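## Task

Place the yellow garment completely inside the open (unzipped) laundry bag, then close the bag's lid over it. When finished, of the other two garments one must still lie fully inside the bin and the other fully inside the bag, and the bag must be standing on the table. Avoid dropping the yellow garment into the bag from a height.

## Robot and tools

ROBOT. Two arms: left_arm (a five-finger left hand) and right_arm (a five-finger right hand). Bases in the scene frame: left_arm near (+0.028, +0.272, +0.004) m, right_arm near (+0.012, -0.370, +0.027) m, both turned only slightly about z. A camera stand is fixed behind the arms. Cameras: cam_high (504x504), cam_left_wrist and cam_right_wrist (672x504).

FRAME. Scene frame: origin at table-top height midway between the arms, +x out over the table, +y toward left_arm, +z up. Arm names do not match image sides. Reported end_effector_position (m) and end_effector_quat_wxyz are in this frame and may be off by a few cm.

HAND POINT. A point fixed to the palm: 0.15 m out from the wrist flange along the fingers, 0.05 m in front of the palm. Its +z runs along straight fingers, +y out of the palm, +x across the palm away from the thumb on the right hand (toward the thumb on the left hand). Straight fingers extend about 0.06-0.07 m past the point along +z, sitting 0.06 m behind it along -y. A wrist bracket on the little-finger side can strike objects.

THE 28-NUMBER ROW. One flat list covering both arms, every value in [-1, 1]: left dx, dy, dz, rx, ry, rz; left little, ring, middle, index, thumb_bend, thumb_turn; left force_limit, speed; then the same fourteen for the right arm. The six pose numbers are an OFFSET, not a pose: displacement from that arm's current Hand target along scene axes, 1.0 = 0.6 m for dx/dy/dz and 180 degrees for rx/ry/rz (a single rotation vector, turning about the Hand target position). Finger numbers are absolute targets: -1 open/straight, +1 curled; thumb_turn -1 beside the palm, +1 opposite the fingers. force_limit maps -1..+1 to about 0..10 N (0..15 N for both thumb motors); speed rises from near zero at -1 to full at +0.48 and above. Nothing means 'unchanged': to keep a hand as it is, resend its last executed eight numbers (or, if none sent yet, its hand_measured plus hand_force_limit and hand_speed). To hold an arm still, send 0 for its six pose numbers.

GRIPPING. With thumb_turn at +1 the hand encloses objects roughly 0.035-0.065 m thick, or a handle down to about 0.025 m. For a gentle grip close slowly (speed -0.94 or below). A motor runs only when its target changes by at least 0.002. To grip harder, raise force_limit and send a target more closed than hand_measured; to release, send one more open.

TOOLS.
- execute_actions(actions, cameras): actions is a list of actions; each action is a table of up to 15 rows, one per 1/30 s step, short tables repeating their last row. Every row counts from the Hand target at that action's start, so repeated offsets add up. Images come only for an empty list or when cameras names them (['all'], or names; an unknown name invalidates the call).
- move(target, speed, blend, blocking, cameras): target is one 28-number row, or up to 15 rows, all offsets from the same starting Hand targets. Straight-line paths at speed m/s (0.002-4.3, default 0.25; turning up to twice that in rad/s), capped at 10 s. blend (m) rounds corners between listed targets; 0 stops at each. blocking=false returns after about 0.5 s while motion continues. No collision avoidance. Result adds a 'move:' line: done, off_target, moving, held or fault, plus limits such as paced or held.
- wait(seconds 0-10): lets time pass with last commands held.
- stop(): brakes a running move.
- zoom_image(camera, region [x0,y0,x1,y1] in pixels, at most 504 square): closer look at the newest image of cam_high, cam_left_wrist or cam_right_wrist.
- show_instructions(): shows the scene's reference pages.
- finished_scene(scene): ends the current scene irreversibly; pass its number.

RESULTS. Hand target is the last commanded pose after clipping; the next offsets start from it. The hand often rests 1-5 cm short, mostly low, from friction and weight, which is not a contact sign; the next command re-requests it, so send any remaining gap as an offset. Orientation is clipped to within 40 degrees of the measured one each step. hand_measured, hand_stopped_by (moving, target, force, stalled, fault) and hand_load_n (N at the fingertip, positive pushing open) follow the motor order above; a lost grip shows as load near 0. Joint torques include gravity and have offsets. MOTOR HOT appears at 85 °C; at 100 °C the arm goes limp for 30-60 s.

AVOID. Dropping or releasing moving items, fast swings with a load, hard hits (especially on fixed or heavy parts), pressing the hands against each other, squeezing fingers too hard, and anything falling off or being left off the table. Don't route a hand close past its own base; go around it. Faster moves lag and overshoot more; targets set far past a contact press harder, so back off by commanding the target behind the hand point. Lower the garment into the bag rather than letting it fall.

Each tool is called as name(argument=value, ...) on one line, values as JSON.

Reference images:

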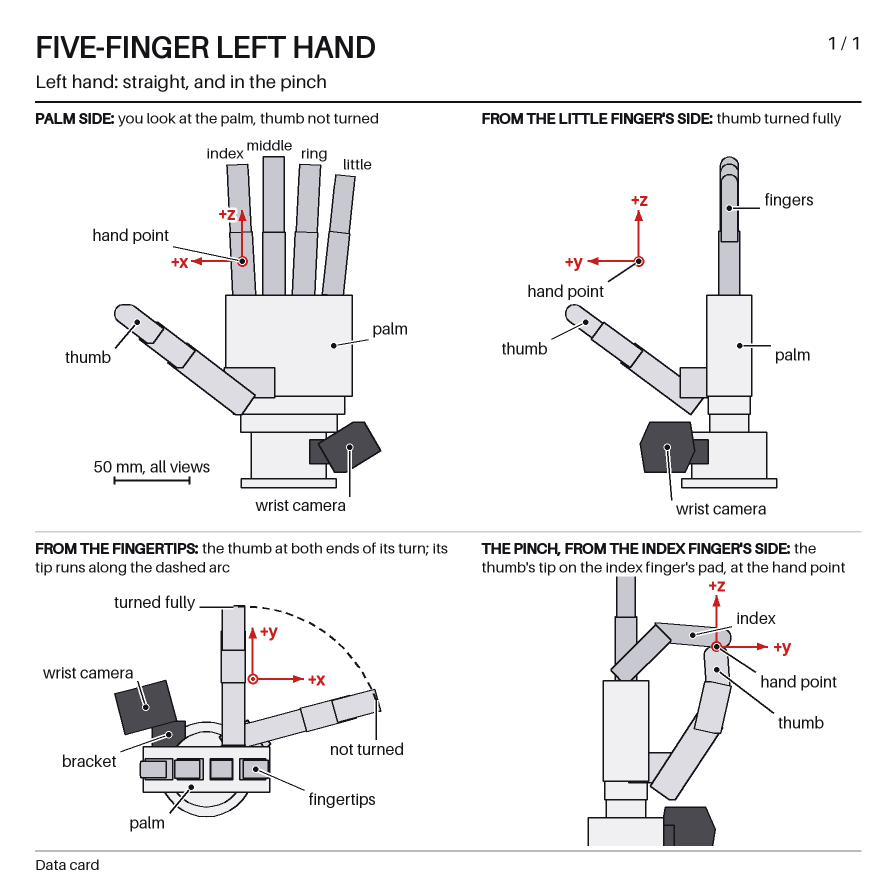

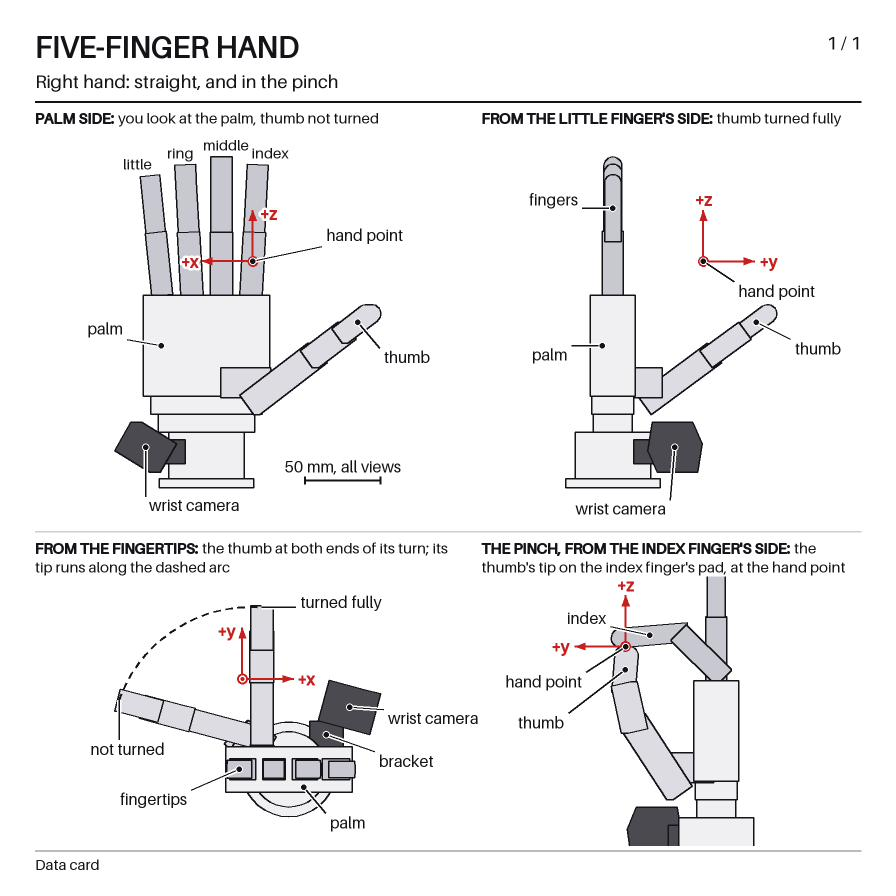

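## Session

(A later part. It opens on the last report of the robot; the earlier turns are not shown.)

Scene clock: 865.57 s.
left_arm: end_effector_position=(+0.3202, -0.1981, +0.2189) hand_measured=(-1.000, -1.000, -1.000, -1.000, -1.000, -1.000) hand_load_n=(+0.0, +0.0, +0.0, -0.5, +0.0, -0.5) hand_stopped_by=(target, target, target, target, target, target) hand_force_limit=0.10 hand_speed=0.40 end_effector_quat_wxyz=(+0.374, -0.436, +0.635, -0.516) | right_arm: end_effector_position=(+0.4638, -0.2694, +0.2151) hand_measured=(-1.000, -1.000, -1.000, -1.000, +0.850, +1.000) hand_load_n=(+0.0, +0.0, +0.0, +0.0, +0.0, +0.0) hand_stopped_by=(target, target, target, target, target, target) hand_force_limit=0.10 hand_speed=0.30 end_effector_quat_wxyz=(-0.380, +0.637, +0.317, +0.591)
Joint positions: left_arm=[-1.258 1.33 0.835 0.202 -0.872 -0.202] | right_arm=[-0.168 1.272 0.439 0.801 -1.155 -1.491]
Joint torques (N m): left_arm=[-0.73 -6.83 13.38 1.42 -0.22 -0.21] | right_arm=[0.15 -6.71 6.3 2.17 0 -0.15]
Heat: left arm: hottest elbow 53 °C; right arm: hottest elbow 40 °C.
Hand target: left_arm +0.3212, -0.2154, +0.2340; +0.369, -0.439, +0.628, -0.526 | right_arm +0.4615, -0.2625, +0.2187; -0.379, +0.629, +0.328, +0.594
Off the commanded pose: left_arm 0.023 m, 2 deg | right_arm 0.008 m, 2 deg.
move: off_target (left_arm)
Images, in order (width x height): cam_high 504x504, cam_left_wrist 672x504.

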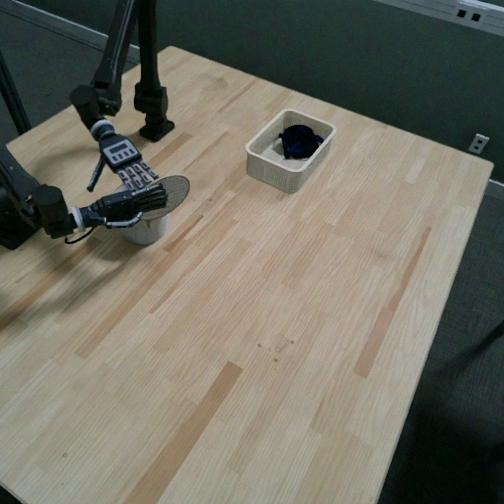

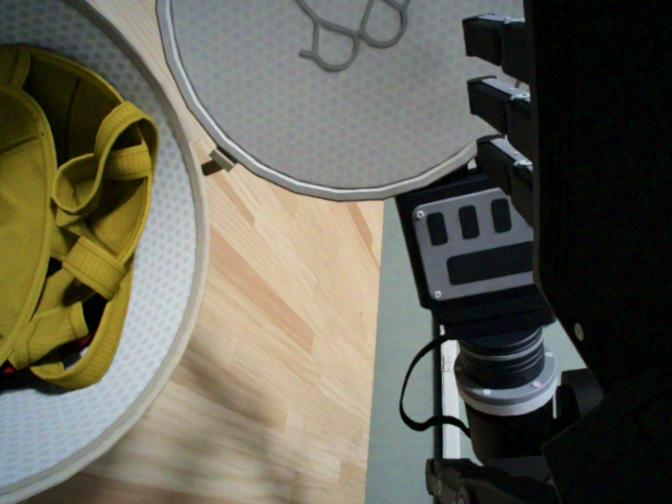

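move(target=[0,0,0,0,0,0,-1,-1,-1,-1,-1,-1,0.1,0.4,-0.03,0.015,0.02,-0.0237,-0.0503,0,-1,-1,-1,-1,0.85,1,0.1,0.3], speed=0.04, cameras=["cam_left_wrist","cam_high"])

zoom_image(camera="cam_high", region=[80, 150, 200, 270])

Scene clock: 876.27 s.
left_arm: end_effector_position=(+0.3169, -0.1996, +0.2185) hand_measured=(-1.000, -1.000, -1.000, -1.000, -1.000, -1.000) hand_load_n=(+0.0, +0.0, +0.0, -1.5, +0.0, +0.0) hand_stopped_by=(target, target, target, target, target, target) hand_force_limit=0.10 hand_speed=0.40 end_effector_quat_wxyz=(+0.373, -0.434, +0.637, -0.517) | right_arm: end_effector_position=(+0.4517, -0.2687, +0.2265) hand_measured=(-1.000, -1.000, -1.000, -1.000, +0.850, +1.000) hand_load_n=(-0.5, +0.0, +0.0, +0.0, +0.0, +0.0) hand_stopped_by=(target, target, target, target, target, target) hand_force_limit=0.10 hand_speed=0.30 end_effector_quat_wxyz=(-0.323, +0.609, +0.359, +0.629)
Joint positions: left_arm=[-1.265 1.33 0.835 0.2 -0.874 -0.202] | right_arm=[-0.15 1.216 0.382 0.835 -1.11 -1.629]
Joint torques (N m): left_arm=[-0.32 -7.36 13.38 1.44 -0.15 -0.18] | right_arm=[1.08 -6.3 5.86 2.29 -0.56 -0.2]
Heat: left arm: hottest elbow 53 °C; right arm: hottest elbow 40 °C.
Hand target: left_arm +0.3212, -0.2154, +0.2340; +0.369, -0.439, +0.628, -0.526 | right_arm +0.4435, -0.2535, +0.2308; -0.328, +0.594, +0.379, +0.630
Off the commanded pose: left_arm 0.022 m, 2 deg | right_arm 0.018 m, 3 deg.
move: off_target (left_arm, right_arm)
Images, in order (width x height): cam_high 504x504, cam_left_wrist 672x504.

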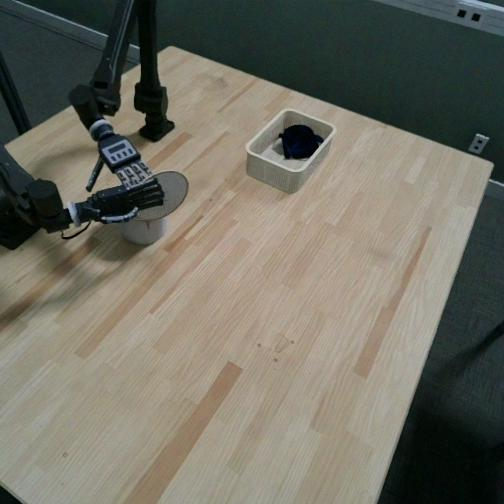

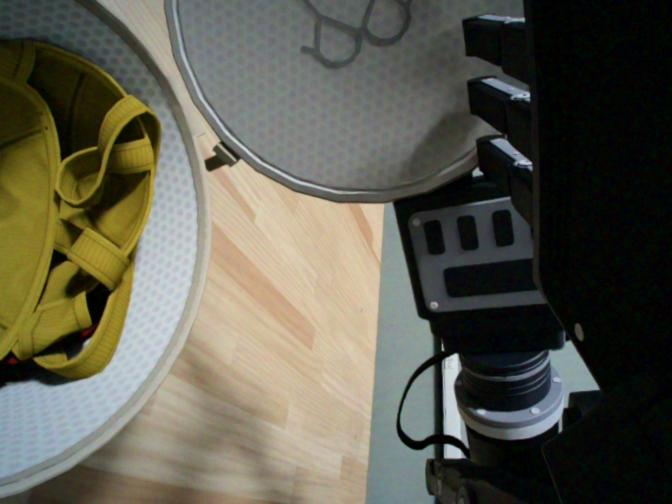

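Scaled by 4.200 from the camera's 504x504 image, which has a finer 720x720 frame.

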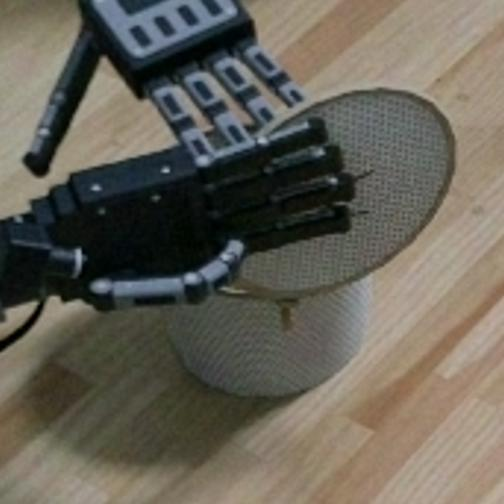

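move(target=[-0.0627,0.0228,-0.0333,0,0,0,-1,-1,-1,-1,-1,-1,0.1,0.4,0,0,0,0,0,0,-1,-1,-1,-1,0.85,1,0.1,0.3], speed=0.05, cameras=["cam_left_wrist","cam_high"])

zoom_image(camera="cam_high", region=[80, 150, 200, 270])

Scene clock: 889.33 s.
left_arm: end_effector_position=(+0.2876, -0.2024, +0.2122) hand_measured=(-1.000, -1.000, -1.000, -1.000, -1.000, -1.000) hand_load_n=(+0.0, -0.5, +0.0, +0.0, +0.0, +0.0) hand_stopped_by=(target, target, target, target, target, target) hand_force_limit=0.10 hand_speed=0.40 end_effector_quat_wxyz=(+0.373, -0.436, +0.633, -0.520) | right_arm: end_effector_position=(+0.4461, -0.2604, +0.2263) hand_measured=(-1.000, -1.000, -1.000, -1.000, +0.850, +1.000) hand_load_n=(+0.0, +0.0, +0.0, +0.0, +0.0, +0.0) hand_stopped_by=(target, target, target, target, target, target) hand_force_limit=0.10 hand_speed=0.30 end_effector_quat_wxyz=(-0.329, +0.604, +0.368, +0.626)
Joint positions: left_arm=[-1.338 1.324 0.81 0.2 -0.947 -0.239] | right_arm=[-0.136 1.209 0.374 0.835 -1.12 -1.634]
Joint torques (N m): left_arm=[-0.5 -9 8.02 2.13 -0.27 -0.18] | right_arm=[0.09 -5.77 6.45 2.21 -0.11 -0.15]
Heat: left arm: hottest elbow 53 °C; right arm: hottest elbow 40 °C.
Hand target: left_arm +0.2835, -0.2018, +0.2139; +0.369, -0.439, +0.628, -0.526 | right_arm +0.4434, -0.2535, +0.2308; -0.328, +0.594, +0.379, +0.630
Off the commanded pose: left_arm 0.004 m, 1 deg | right_arm 0.009 m, 2 deg.
move: done
Images, in order (width x height): cam_high 504x504, cam_left_wrist 672x504.

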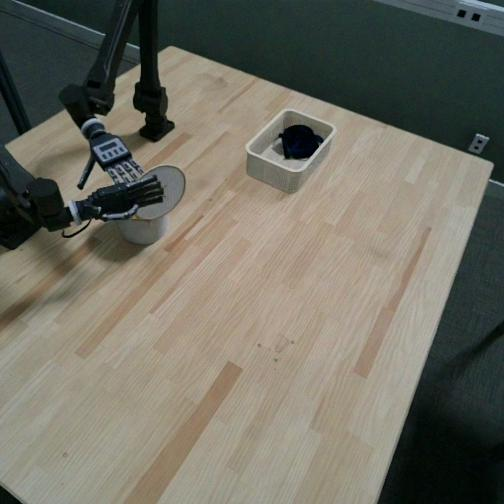

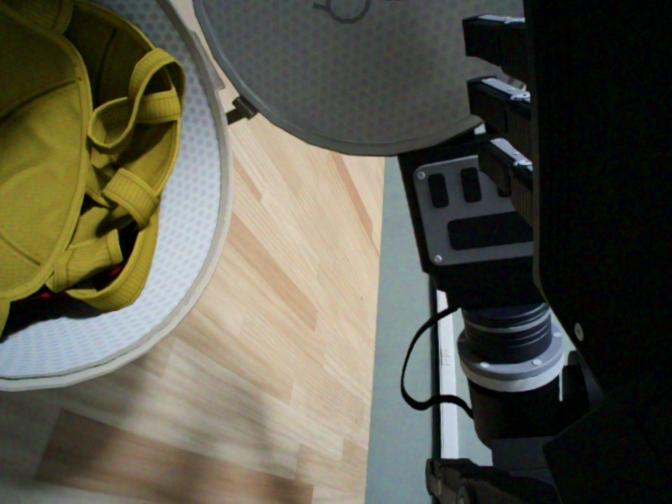

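Scaled by 4.200 from the camera's 504x504 image, which has a finer 720x720 frame.

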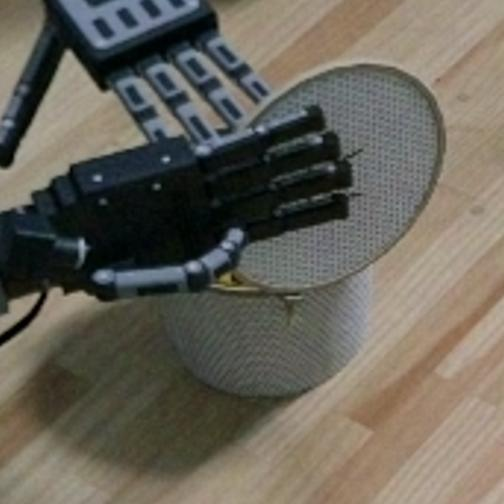

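move(target=[-0.0617,0.055,-0.055,0,0,0,-1,-1,-1,-1,-1,-1,0.1,0.4,0,0,0,0,0,0,-1,-1,-1,-1,0.85,1,0.1,0.3], speed=0.06, cameras=["cam_left_wrist","cam_high"])

zoom_image(camera="cam_high", region=[80, 150, 200, 270])

Scene clock: 896.57 s.
left_arm: end_effector_position=(+0.2507, -0.1686, +0.1785) hand_measured=(-1.000, -1.000, -1.000, -1.000, -1.000, -1.000) hand_load_n=(+0.0, +0.0, +0.0, +0.0, +0.0, +0.0) hand_stopped_by=(target, target, target, target, target, target) hand_force_limit=0.10 hand_speed=0.40 end_effector_quat_wxyz=(+0.375, -0.436, +0.634, -0.517) | right_arm: end_effector_position=(+0.4461, -0.2604, +0.2263) hand_measured=(-1.000, -1.000, -1.000, -1.000, +0.850, +1.000) hand_load_n=(+0.0, +0.0, +0.0, +0.0, +0.0, +0.0) hand_stopped_by=(target, target, target, target, target, target) hand_force_limit=0.10 hand_speed=0.30 end_effector_quat_wxyz=(-0.329, +0.604, +0.368, +0.626)
Joint positions: left_arm=[-1.415 1.267 0.667 0.241 -1.021 -0.285] | right_arm=[-0.136 1.209 0.374 0.835 -1.12 -1.634]
Joint torques (N m): left_arm=[-0.85 -7.36 7.56 2.29 -0.29 -0.18] | right_arm=[0.09 -5.77 6.45 2.21 -0.1 -0.15]
Heat: left arm: hottest elbow 53 °C; right arm: hottest elbow 40 °C.
Hand target: left_arm +0.2466, -0.1688, +0.1810; +0.369, -0.439, +0.628, -0.526 | right_arm +0.4434, -0.2535, +0.2308; -0.328, +0.594, +0.379, +0.630
Off the commanded pose: left_arm 0.005 m, 1 deg | right_arm 0.009 m, 2 deg.
move: done
Images, in order (width x height): cam_high 504x504, cam_left_wrist 672x504.

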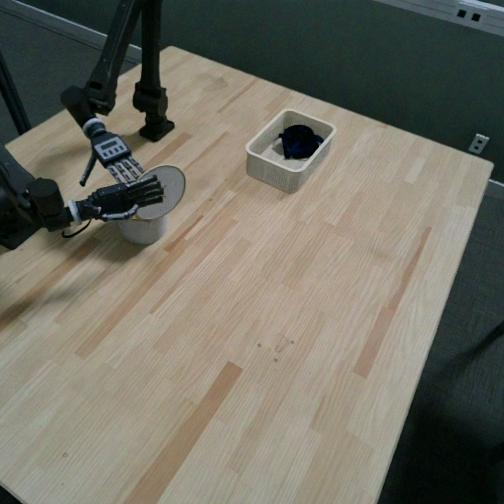

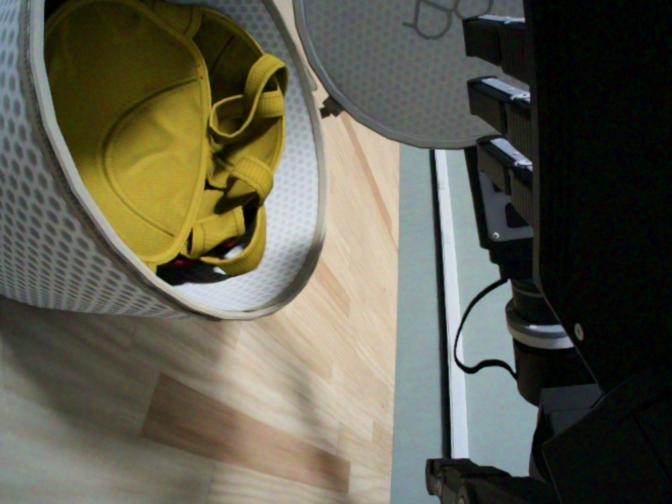

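Scaled by 4.200 from the camera's 504x504 image, which has a finer 720x720 frame.

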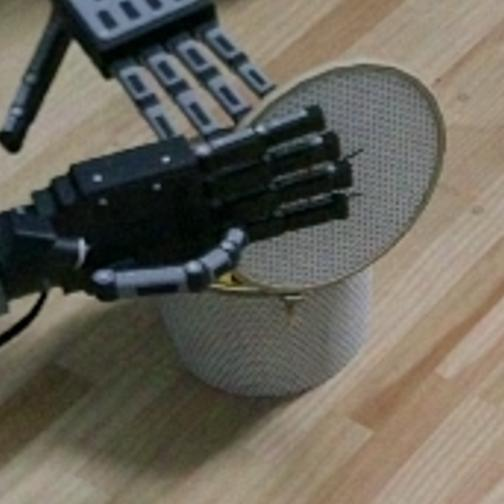

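move(target=[0.079,-0.002,0.0717,0,0,0,-1,-1,-1,-1,-1,-1,0.1,0.4,0,0,0,0,0,0,-1,-1,-1,-1,0.85,1,0.1,0.3], speed=0.06, cameras=["cam_left_wrist","cam_high"])

zoom_image(camera="cam_high", region=[80, 150, 200, 270])

Scene clock: 909.60 s.
left_arm: end_effector_position=(+0.2862, -0.1595, +0.1995) hand_measured=(-1.000, -1.000, -1.000, -1.000, -1.000, -1.000) hand_load_n=(+0.0, +0.0, +0.0, +0.0, +0.0, -0.5) hand_stopped_by=(target, target, target, target, target, target) hand_force_limit=0.10 hand_speed=0.40 end_effector_quat_wxyz=(+0.370, -0.436, +0.638, -0.515) | right_arm: end_effector_position=(+0.4461, -0.2604, +0.2263) hand_measured=(-1.000, -1.000, -1.000, -1.000, +0.850, +1.000) hand_load_n=(+0.0, +0.0, +0.0, +0.0, +0.0, +0.0) hand_stopped_by=(target, target, target, target, target, target) hand_force_limit=0.10 hand_speed=0.30 end_effector_quat_wxyz=(-0.329, +0.604, +0.368, +0.626)
Joint positions: left_arm=[-1.307 1.224 0.696 0.203 -0.91 -0.237] | right_arm=[-0.136 1.209 0.374 0.835 -1.12 -1.634]
Joint torques (N m): left_arm=[0.91 -7.3 13.08 1.37 0.04 0.02] | right_arm=[0.09 -5.77 6.46 2.21 -0.11 -0.15]
Heat: left arm: hottest elbow 52 °C; right arm: hottest elbow 40 °C.
Hand target: left_arm +0.2939, -0.1700, +0.2240; +0.369, -0.439, +0.628, -0.526 | right_arm +0.4434, -0.2535, +0.2308; -0.328, +0.594, +0.379, +0.630
Off the commanded pose: left_arm 0.028 m, 2 deg | right_arm 0.009 m, 2 deg.
move: off_target (left_arm)
Images, in order (width x height): cam_high 504x504, cam_left_wrist 672x504.

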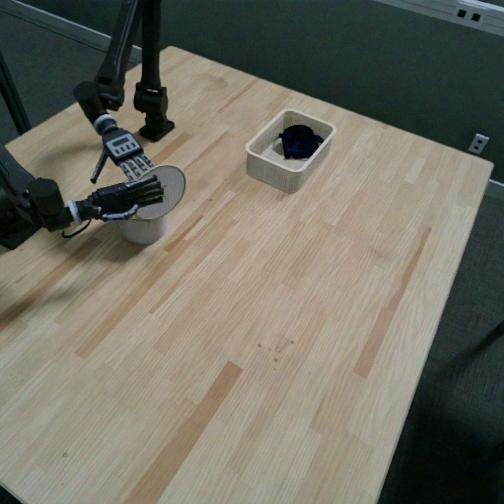

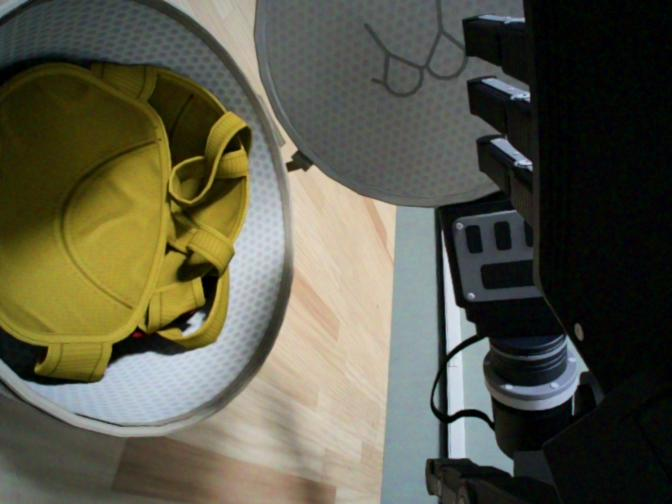

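Scaled by 4.200 from the camera's 504x504 image, which has a finer 720x720 frame.

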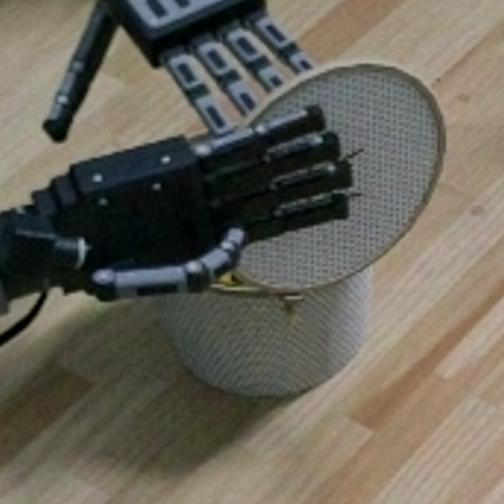

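move(target=[0,0,0,0,0,0,-1,-1,-1,-1,-1,-1,0.1,0.4,-0.047,0.0172,0.0167,-0.0228,-0.0627,0,-1,-1,-1,-1,0.85,1,0.1,0.3], speed=0.04, cameras=["cam_left_wrist","cam_high"])

zoom_image(camera="cam_high", region=[80, 150, 200, 270])

Scene clock: 917.90 s.
left_arm: end_effector_position=(+0.2862, -0.1595, +0.1994) hand_measured=(-1.000, -1.000, -1.000, -1.000, -1.000, -1.000) hand_load_n=(+0.0, +0.0, -0.5, +0.0, +0.0, -0.5) hand_stopped_by=(target, target, target, target, target, target) hand_force_limit=0.10 hand_speed=0.40 end_effector_quat_wxyz=(+0.370, -0.436, +0.639, -0.515) | right_arm: end_effector_position=(+0.4187, -0.2493, +0.2365) hand_measured=(-1.000, -1.000, -1.000, -1.000, +0.850, +1.000) hand_load_n=(+0.0, +0.0, +0.0, +0.0, +0.0, +0.0) hand_stopped_by=(target, target, target, target, target, target) hand_force_limit=0.10 hand_speed=0.30 end_effector_quat_wxyz=(-0.270, +0.551, +0.423, +0.667)
Joint positions: left_arm=[-1.307 1.224 0.696 0.203 -0.91 -0.237] | right_arm=[-0.1 1.165 0.282 0.96 -1.091 -1.772]
Joint torques (N m): left_arm=[0.26 -7.18 13.01 1.42 0.05 0.04] | right_arm=[0.15 -4.84 6.01 2.24 0.08 -0.11]
Heat: left arm: hottest elbow 53 °C; right arm: hottest elbow 40 °C.
Hand target: left_arm +0.2939, -0.1700, +0.2239; +0.369, -0.439, +0.628, -0.526 | right_arm +0.4152, -0.2431, +0.2407; -0.268, +0.540, +0.431, +0.671
Off the commanded pose: left_arm 0.028 m, 2 deg | right_arm 0.008 m, 2 deg.
move: off_target (left_arm)
Images, in order (width x height): cam_high 504x504, cam_left_wrist 672x504.

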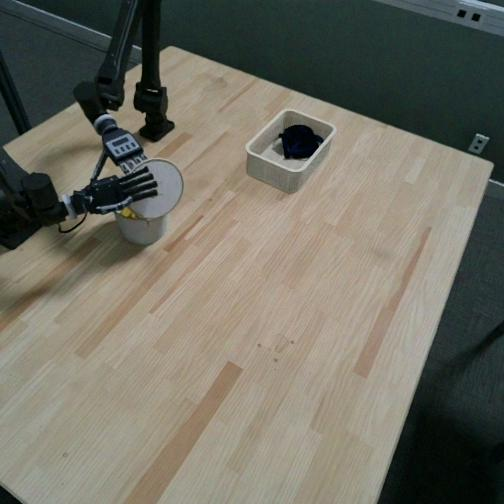

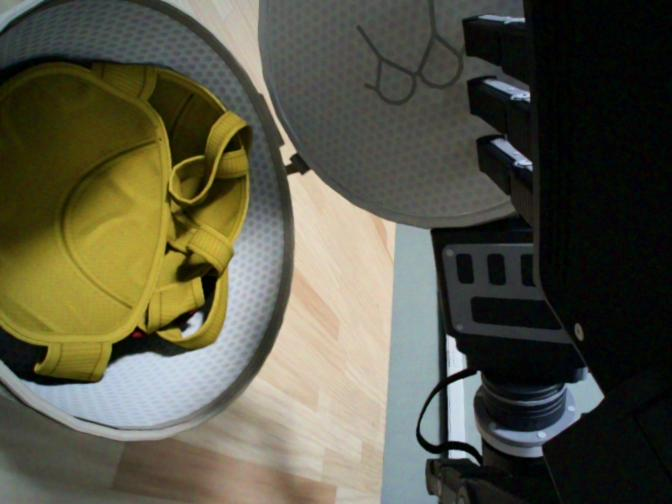

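Scaled by 4.200 from the camera's 504x504 image, which has a finer 720x720 frame.

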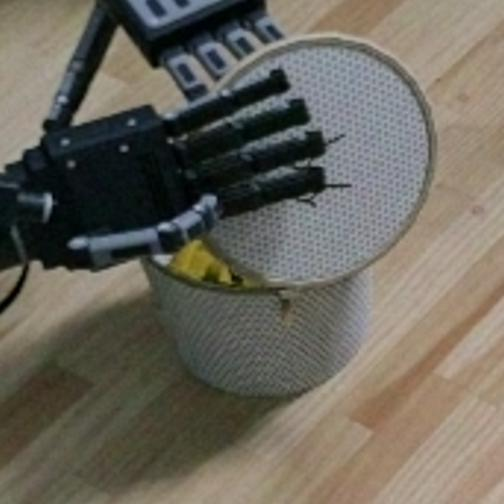

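move(target=[0,0,0,0,0,0,-1,-1,-1,-1,-1,-1,0.1,0.4,-0.0313,0.0115,0.003,-0.0152,-0.0418,0,-1,-1,-1,-1,0.85,1,0.1,0.3], speed=0.04, cameras=["cam_left_wrist","cam_high"])

zoom_image(camera="cam_high", region=[80, 150, 200, 270])

Scene clock: 923.63 s.
left_arm: end_effector_position=(+0.2857, -0.1587, +0.1977) hand_measured=(-1.000, -1.000, -1.000, -1.000, -1.000, -1.000) hand_load_n=(+0.0, +0.0, -0.5, -1.5, +0.0, -0.5) hand_stopped_by=(target, target, target, target, target, target) hand_force_limit=0.10 hand_speed=0.40 end_effector_quat_wxyz=(+0.371, -0.433, +0.643, -0.511) | right_arm: end_effector_position=(+0.4061, -0.2498, +0.2459) hand_measured=(-1.000, -1.000, -1.000, -1.000, +0.850, +1.000) hand_load_n=(+0.0, +0.0, -0.5, +0.0, +0.0, +0.0) hand_stopped_by=(target, target, target, target, target, target) hand_force_limit=0.10 hand_speed=0.30 end_effector_quat_wxyz=(-0.214, +0.512, +0.451, +0.699)
Joint positions: left_arm=[-1.307 1.224 0.696 0.195 -0.908 -0.232] | right_arm=[-0.087 1.164 0.23 1.074 -1.056 -1.873]
Joint torques (N m): left_arm=[0.62 -7.47 13.09 1.48 -0.06 -0.02] | right_arm=[1.03 -3.96 4.9 2.14 -0.45 -0.11]
Heat: left arm: hottest elbow 54 °C; right arm: hottest elbow 40 °C.
Hand target: left_arm +0.2939, -0.1700, +0.2240; +0.369, -0.439, +0.628, -0.526 | right_arm +0.3964, -0.2363, +0.2425; -0.226, +0.502, +0.464, +0.695
Off the commanded pose: left_arm 0.030 m, 2 deg | right_arm 0.017 m, 2 deg.
move: off_target (left_arm, right_arm)
Images, in order (width x height): cam_high 504x504, cam_left_wrist 672x504.

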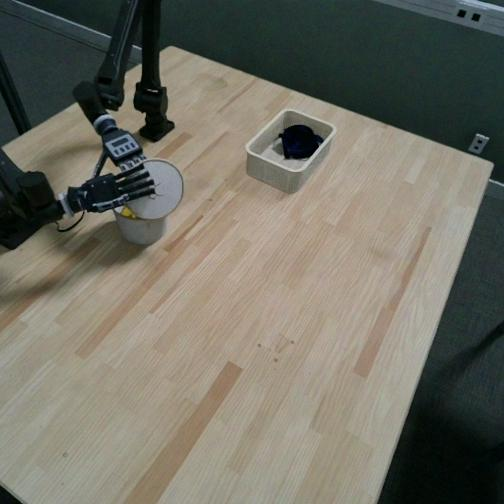

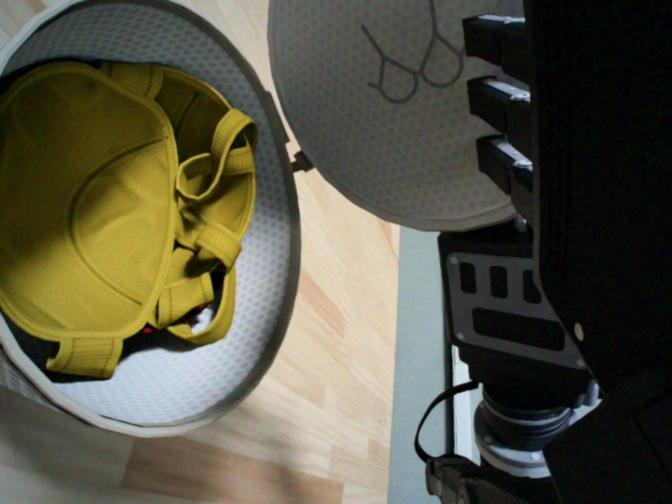

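Scaled by 4.200 from the camera's 504x504 image, which has a finer 720x720 frame.

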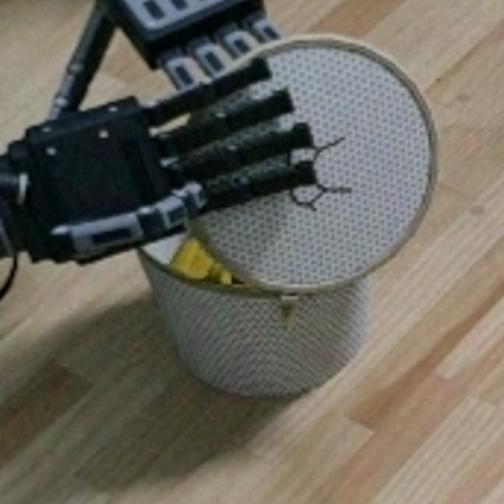

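move(target=[-0.0565,0.0317,-0.0717,0,0,0,-1,-1,-1,-1,-1,-1,0.1,0.4,0,0,0,0,0,0,-1,-1,-1,-1,0.85,1,0.1,0.3], speed=0.05, cameras=["cam_left_wrist","cam_high"])

zoom_image(camera="cam_high", region=[80, 150, 200, 270])

Scene clock: 930.37 s.
left_arm: end_effector_position=(+0.2643, -0.1502, +0.1797) hand_measured=(-1.000, -1.000, -1.000, -1.000, -1.000, -1.000) hand_load_n=(+0.0, +0.0, +0.0, +0.0, +0.0, -0.5) hand_stopped_by=(target, target, target, target, target, target) hand_force_limit=0.10 hand_speed=0.40 end_effector_quat_wxyz=(+0.374, -0.436, +0.633, -0.518) | right_arm: end_effector_position=(+0.4003, -0.2427, +0.2421) hand_measured=(-1.000, -1.000, -1.000, -1.000, +0.850, +1.000) hand_load_n=(+0.0, +0.0, +0.0, +0.0, +0.0, +0.0) hand_stopped_by=(target, target, target, target, target, target) hand_force_limit=0.10 hand_speed=0.30 end_effector_quat_wxyz=(-0.223, +0.509, +0.457, +0.694)
Joint positions: left_arm=[-1.366 1.222 0.627 0.262 -0.976 -0.257] | right_arm=[-0.073 1.164 0.22 1.077 -1.066 -1.874]
Joint torques (N m): left_arm=[-0.79 -7 7.65 2.39 -0.28 -0.16] | right_arm=[0.15 -3.9 5.61 2 -0.03 -0.13]
Heat: left arm: hottest elbow 54 °C; right arm: hottest elbow 40 °C.
Hand target: left_arm +0.2600, -0.1510, +0.1809; +0.369, -0.439, +0.628, -0.526 | right_arm +0.3965, -0.2363, +0.2425; -0.226, +0.501, +0.464, +0.695
Off the commanded pose: left_arm 0.005 m, 1 deg | right_arm 0.007 m, 1 deg.
move: done
Images, in order (width x height): cam_high 504x504, cam_left_wrist 672x504.

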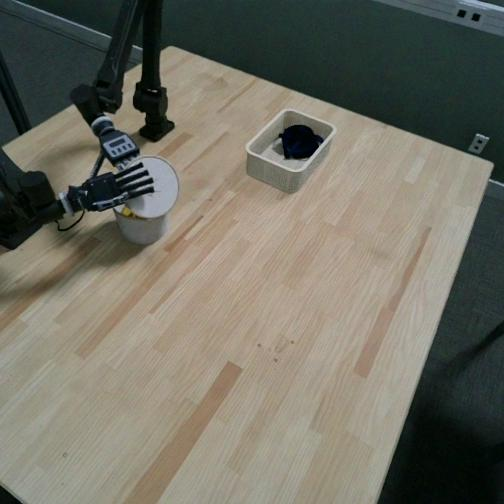

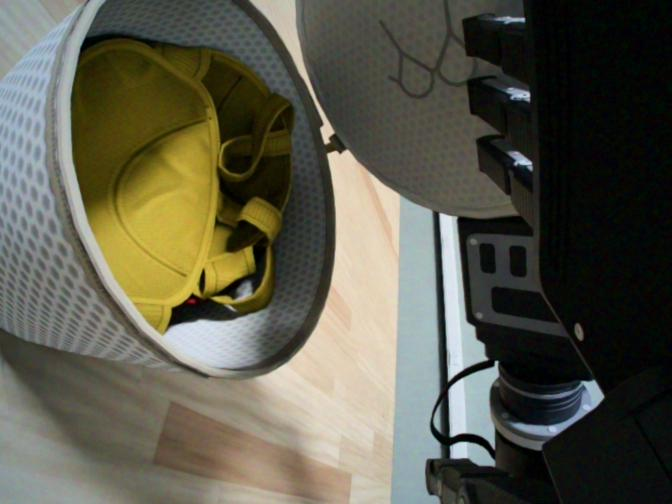

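Scaled by 4.200 from the camera's 504x504 image, which has a finer 720x720 frame.

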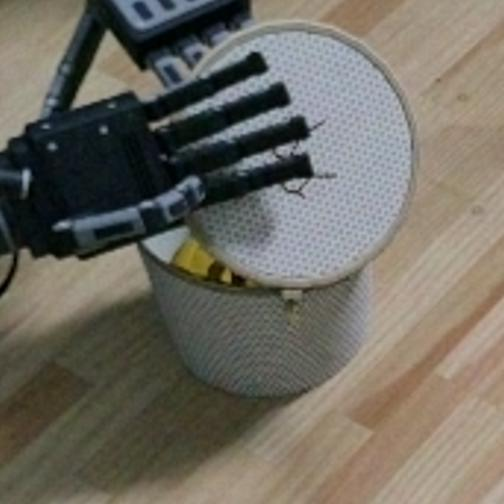

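move(target=[[-0.0438,0.016,-0.055,0,0,0,-1,-1,-1,-1,-1,-1,0.1,0.4,0,0,0,0,0,0,-1,-1,-1,-1,0.85,1,0.1,0.3],[-0.0785,0.0285,-0.1033,0,0,0,-1,-1,-1,-1,-1,-1,0.1,0.4,0,0,0,0,0,0,-1,-1,-1,-1,0.85,1,0.1,0.3]], speed=0.05, blend=0.01, cameras=["cam_left_wrist","cam_high"])

zoom_image(camera="cam_high", region=[80, 150, 200, 270])

Scene clock: 940.77 s.
left_arm: end_effector_position=(+0.2166, -0.1335, +0.1251) hand_measured=(-1.000, -1.000, -1.000, -1.000, -1.000, -1.000) hand_load_n=(-0.5, -0.5, -0.5, +0.0, +0.0, +0.0) hand_stopped_by=(target, target, target, target, target, target) hand_force_limit=0.10 hand_speed=0.40 end_effector_quat_wxyz=(+0.371, -0.439, +0.628, -0.525) | right_arm: end_effector_position=(+0.4003, -0.2426, +0.2421) hand_measured=(-1.000, -1.000, -1.000, -1.000, +0.850, +1.000) hand_load_n=(+0.0, +0.0, +0.0, +0.0, +0.0, +0.0) hand_stopped_by=(target, target, target, target, target, target) hand_force_limit=0.10 hand_speed=0.30 end_effector_quat_wxyz=(-0.224, +0.509, +0.457, +0.694)
Joint positions: left_arm=[-1.501 1.279 0.495 0.388 -1.102 -0.351] | right_arm=[-0.073 1.164 0.22 1.077 -1.066 -1.874]
Joint torques (N m): left_arm=[-0.26 -4.6 6.52 2.25 -0.33 -0.18] | right_arm=[0.09 -3.9 5.61 2 -0.03 -0.13]
Heat: left arm: hottest elbow 52 °C; right arm: hottest elbow 39 °C.
Hand target: left_arm +0.2129, -0.1339, +0.1189; +0.369, -0.439, +0.628, -0.526 | right_arm +0.3965, -0.2362, +0.2425; -0.226, +0.501, +0.464, +0.694
Off the commanded pose: left_arm 0.007 m, 0 deg | right_arm 0.007 m, 1 deg.
move: done
Images, in order (width x height): cam_high 504x504, cam_left_wrist 672x504.

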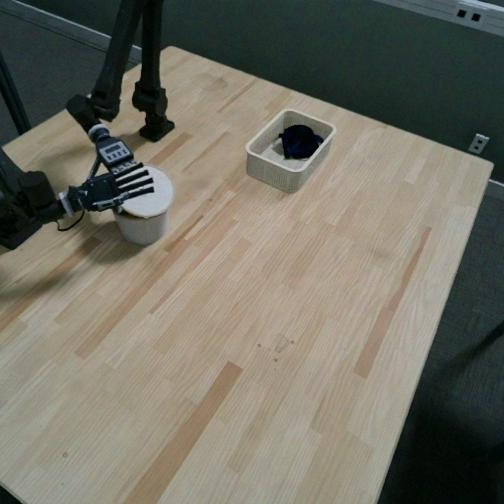

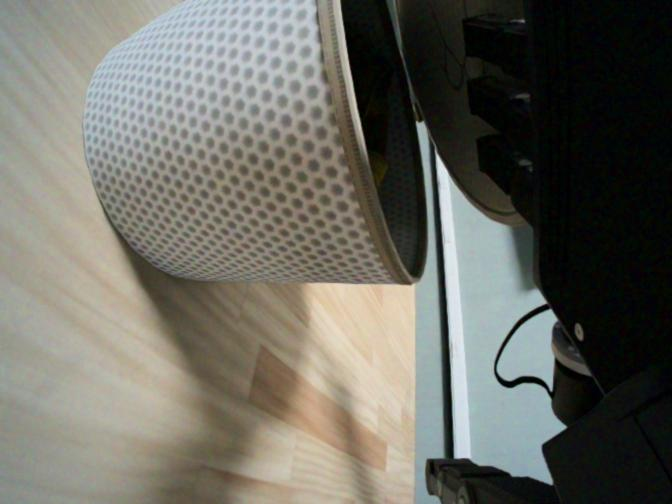

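Scaled by 4.200 from the camera's 504x504 image, which has a finer 720x720 frame.

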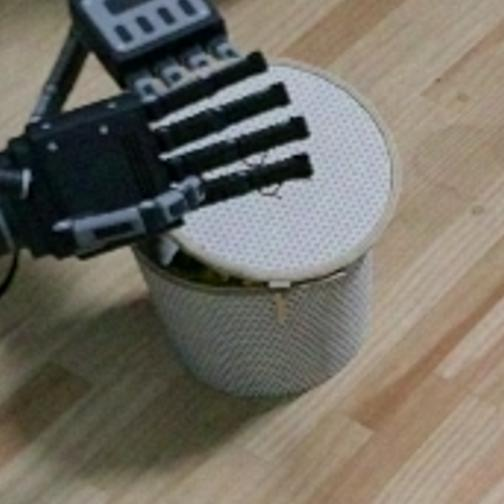

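move(target=[-0.0235,0.0085,-0.012,0,0,0,-1,-1,-1,-1,-1,-1,0.1,0.4,0.05,0,0.1,0,0,0,-1,-1,-1,-1,0.85,1,0.1,0.3], speed=0.05, cameras=["cam_left_wrist","cam_high","cam_right_wrist"])

zoom_image(camera="cam_high", region=[80, 150, 200, 270])

zoom_image(camera="cam_left_wrist", region=[300, 0, 600, 300])

Scene clock: 947.40 s.
left_arm: end_effector_position=(+0.2026, -0.1310, +0.1208) hand_measured=(-1.000, -1.000, -1.000, -1.000, -1.000, -1.000) hand_load_n=(+0.0, +0.0, -0.5, +0.0, +0.0, +0.0) hand_stopped_by=(target, target, target, target, target, target) hand_force_limit=0.10 hand_speed=0.40 end_effector_quat_wxyz=(+0.367, -0.442, +0.623, -0.531) | right_arm: end_effector_position=(+0.4204, -0.2426, +0.2851) hand_measured=(-1.000, -1.000, -1.000, -1.000, +0.850, +1.000) hand_load_n=(+0.0, +0.0, +0.0, +0.0, +0.0, +0.5) hand_stopped_by=(target, target, target, target, target, target) hand_force_limit=0.10 hand_speed=0.30 end_effector_quat_wxyz=(-0.229, +0.516, +0.455, +0.689)
Joint positions: left_arm=[-1.545 1.279 0.478 0.388 -1.142 -0.391] | right_arm=[-0.072 1.037 0.333 0.817 -1.067 -1.874]
Joint torques (N m): left_arm=[-0.67 -4.48 6.39 1.58 -0.37 -0.15] | right_arm=[0.09 -4.19 10.24 1.18 0.04 -0.12]
Heat: left arm: hottest elbow 52 °C; right arm: hottest elbow 39 °C.
Hand target: left_arm +0.1988, -0.1288, +0.1117; +0.369, -0.439, +0.628, -0.526 | right_arm +0.4264, -0.2362, +0.3027; -0.226, +0.501, +0.464, +0.695
Off the commanded pose: left_arm 0.010 m, 1 deg | right_arm 0.019 m, 2 deg.
move: off_target (right_arm)

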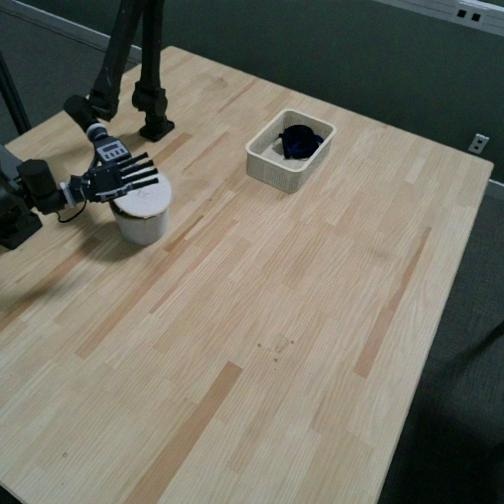

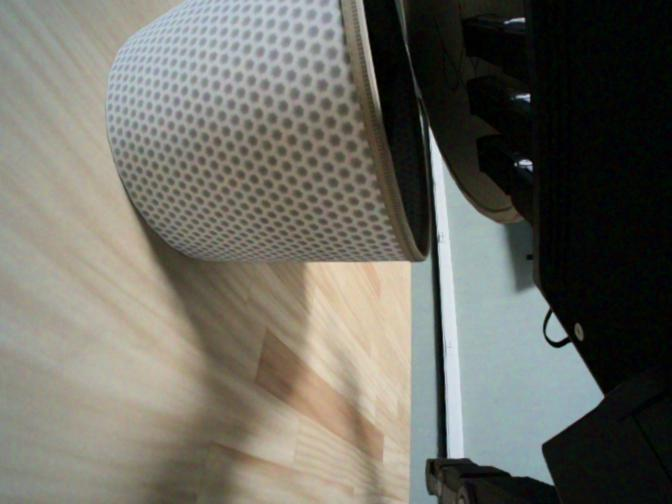

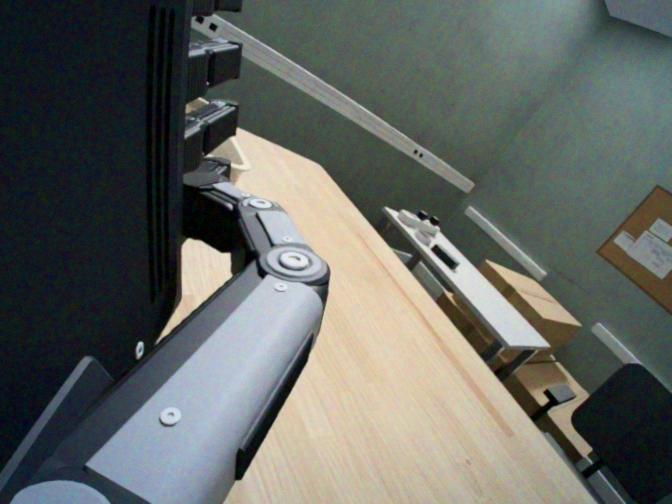

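Scaled by 4.200 from the camera's 504x504 image, which has a finer 720x720 frame.

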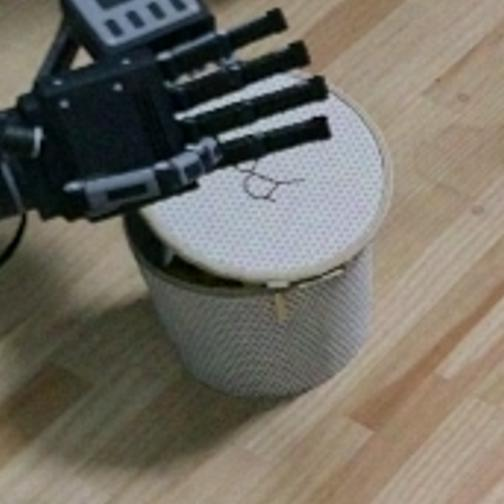

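Scaled by 1.680 from the camera's 672x504 image, which has a finer 960x720 frame.

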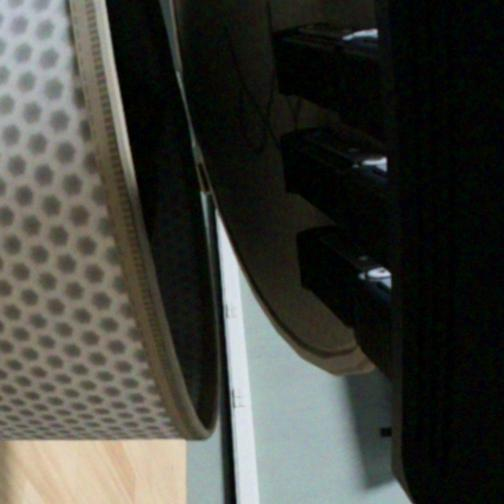

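move(target=[-0.0078,0.0028,-0.0233,0,0,0,-1,-1,-1,-1,-1,-1,0.1,0.4,0,0,0,0,0,0,-1,-1,-1,-1,0.85,1,0.1,0.3], speed=0.04, cameras=["cam_left_wrist","cam_high"])

zoom_image(camera="cam_high", region=[80, 150, 200, 270])

zoom_image(camera="cam_left_wrist", region=[300, 0, 600, 300])

Scene clock: 954.37 s.
left_arm: end_effector_position=(+0.1976, -0.1276, +0.1039) hand_measured=(-1.000, -1.000, -1.000, -1.000, -1.000, -1.000) hand_load_n=(-0.5, +0.0, -0.5, +0.0, +0.0, -0.5) hand_stopped_by=(target, target, target, target, target, target) hand_force_limit=0.10 hand_speed=0.40 end_effector_quat_wxyz=(+0.371, -0.439, +0.628, -0.525) | right_arm: end_effector_position=(+0.4204, -0.2426, +0.2850) hand_measured=(-1.000, -1.000, -1.000, -1.000, +0.850, +1.000) hand_load_n=(+0.0, +0.0, +0.0, +0.0, +0.0, +0.0) hand_stopped_by=(target, target, target, target, target, target) hand_force_limit=0.10 hand_speed=0.30 end_effector_quat_wxyz=(-0.229, +0.516, +0.455, +0.689)
Joint positions: left_arm=[-1.56 1.317 0.46 0.411 -1.155 -0.409] | right_arm=[-0.072 1.037 0.333 0.816 -1.067 -1.874]
Joint torques (N m): left_arm=[-0.56 -4.66 6.04 2.25 -0.42 -0.18] | right_arm=[0.09 -4.19 10.24 1.14 0.04 -0.12]
Heat: left arm: hottest elbow 51 °C; right arm: hottest elbow 40 °C.
Hand target: left_arm +0.1941, -0.1271, +0.0978; +0.368, -0.439, +0.628, -0.526 | right_arm +0.4264, -0.2362, +0.3026; -0.226, +0.501, +0.464, +0.695
Off the commanded pose: left_arm 0.007 m, 0 deg | right_arm 0.020 m, 2 deg.
move: off_target (right_arm)
Images, in order (width x height): cam_high 504x504, cam_left_wrist 672x504.

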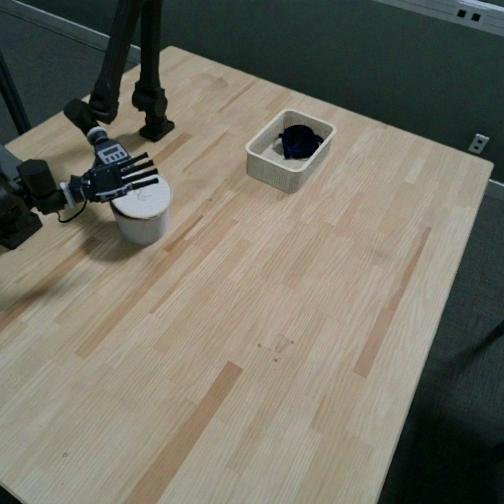

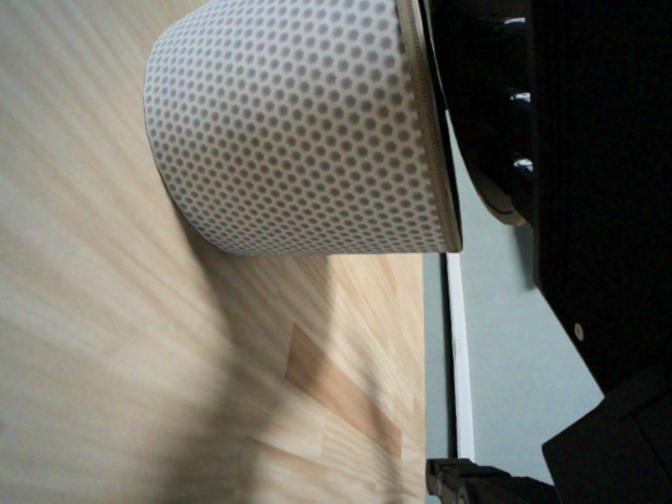

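Scaled by 4.200 from the camera's 504x504 image, which has a finer 720x720 frame.

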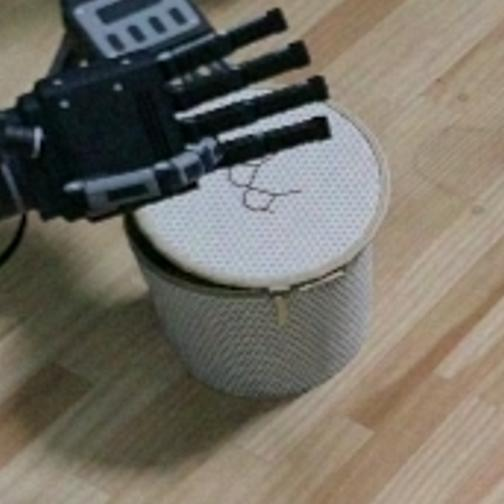

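Scaled by 1.680 from the camera's 672x504 image, which has a finer 960x720 frame.

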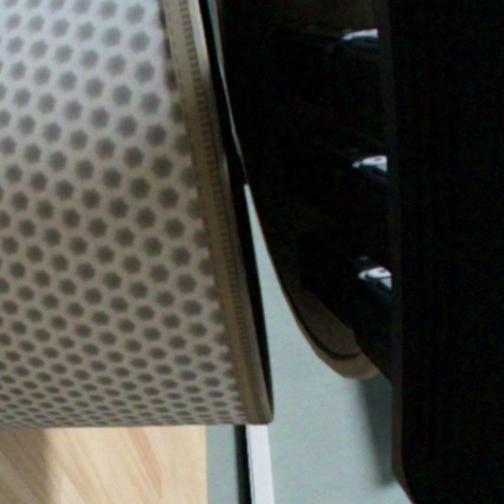

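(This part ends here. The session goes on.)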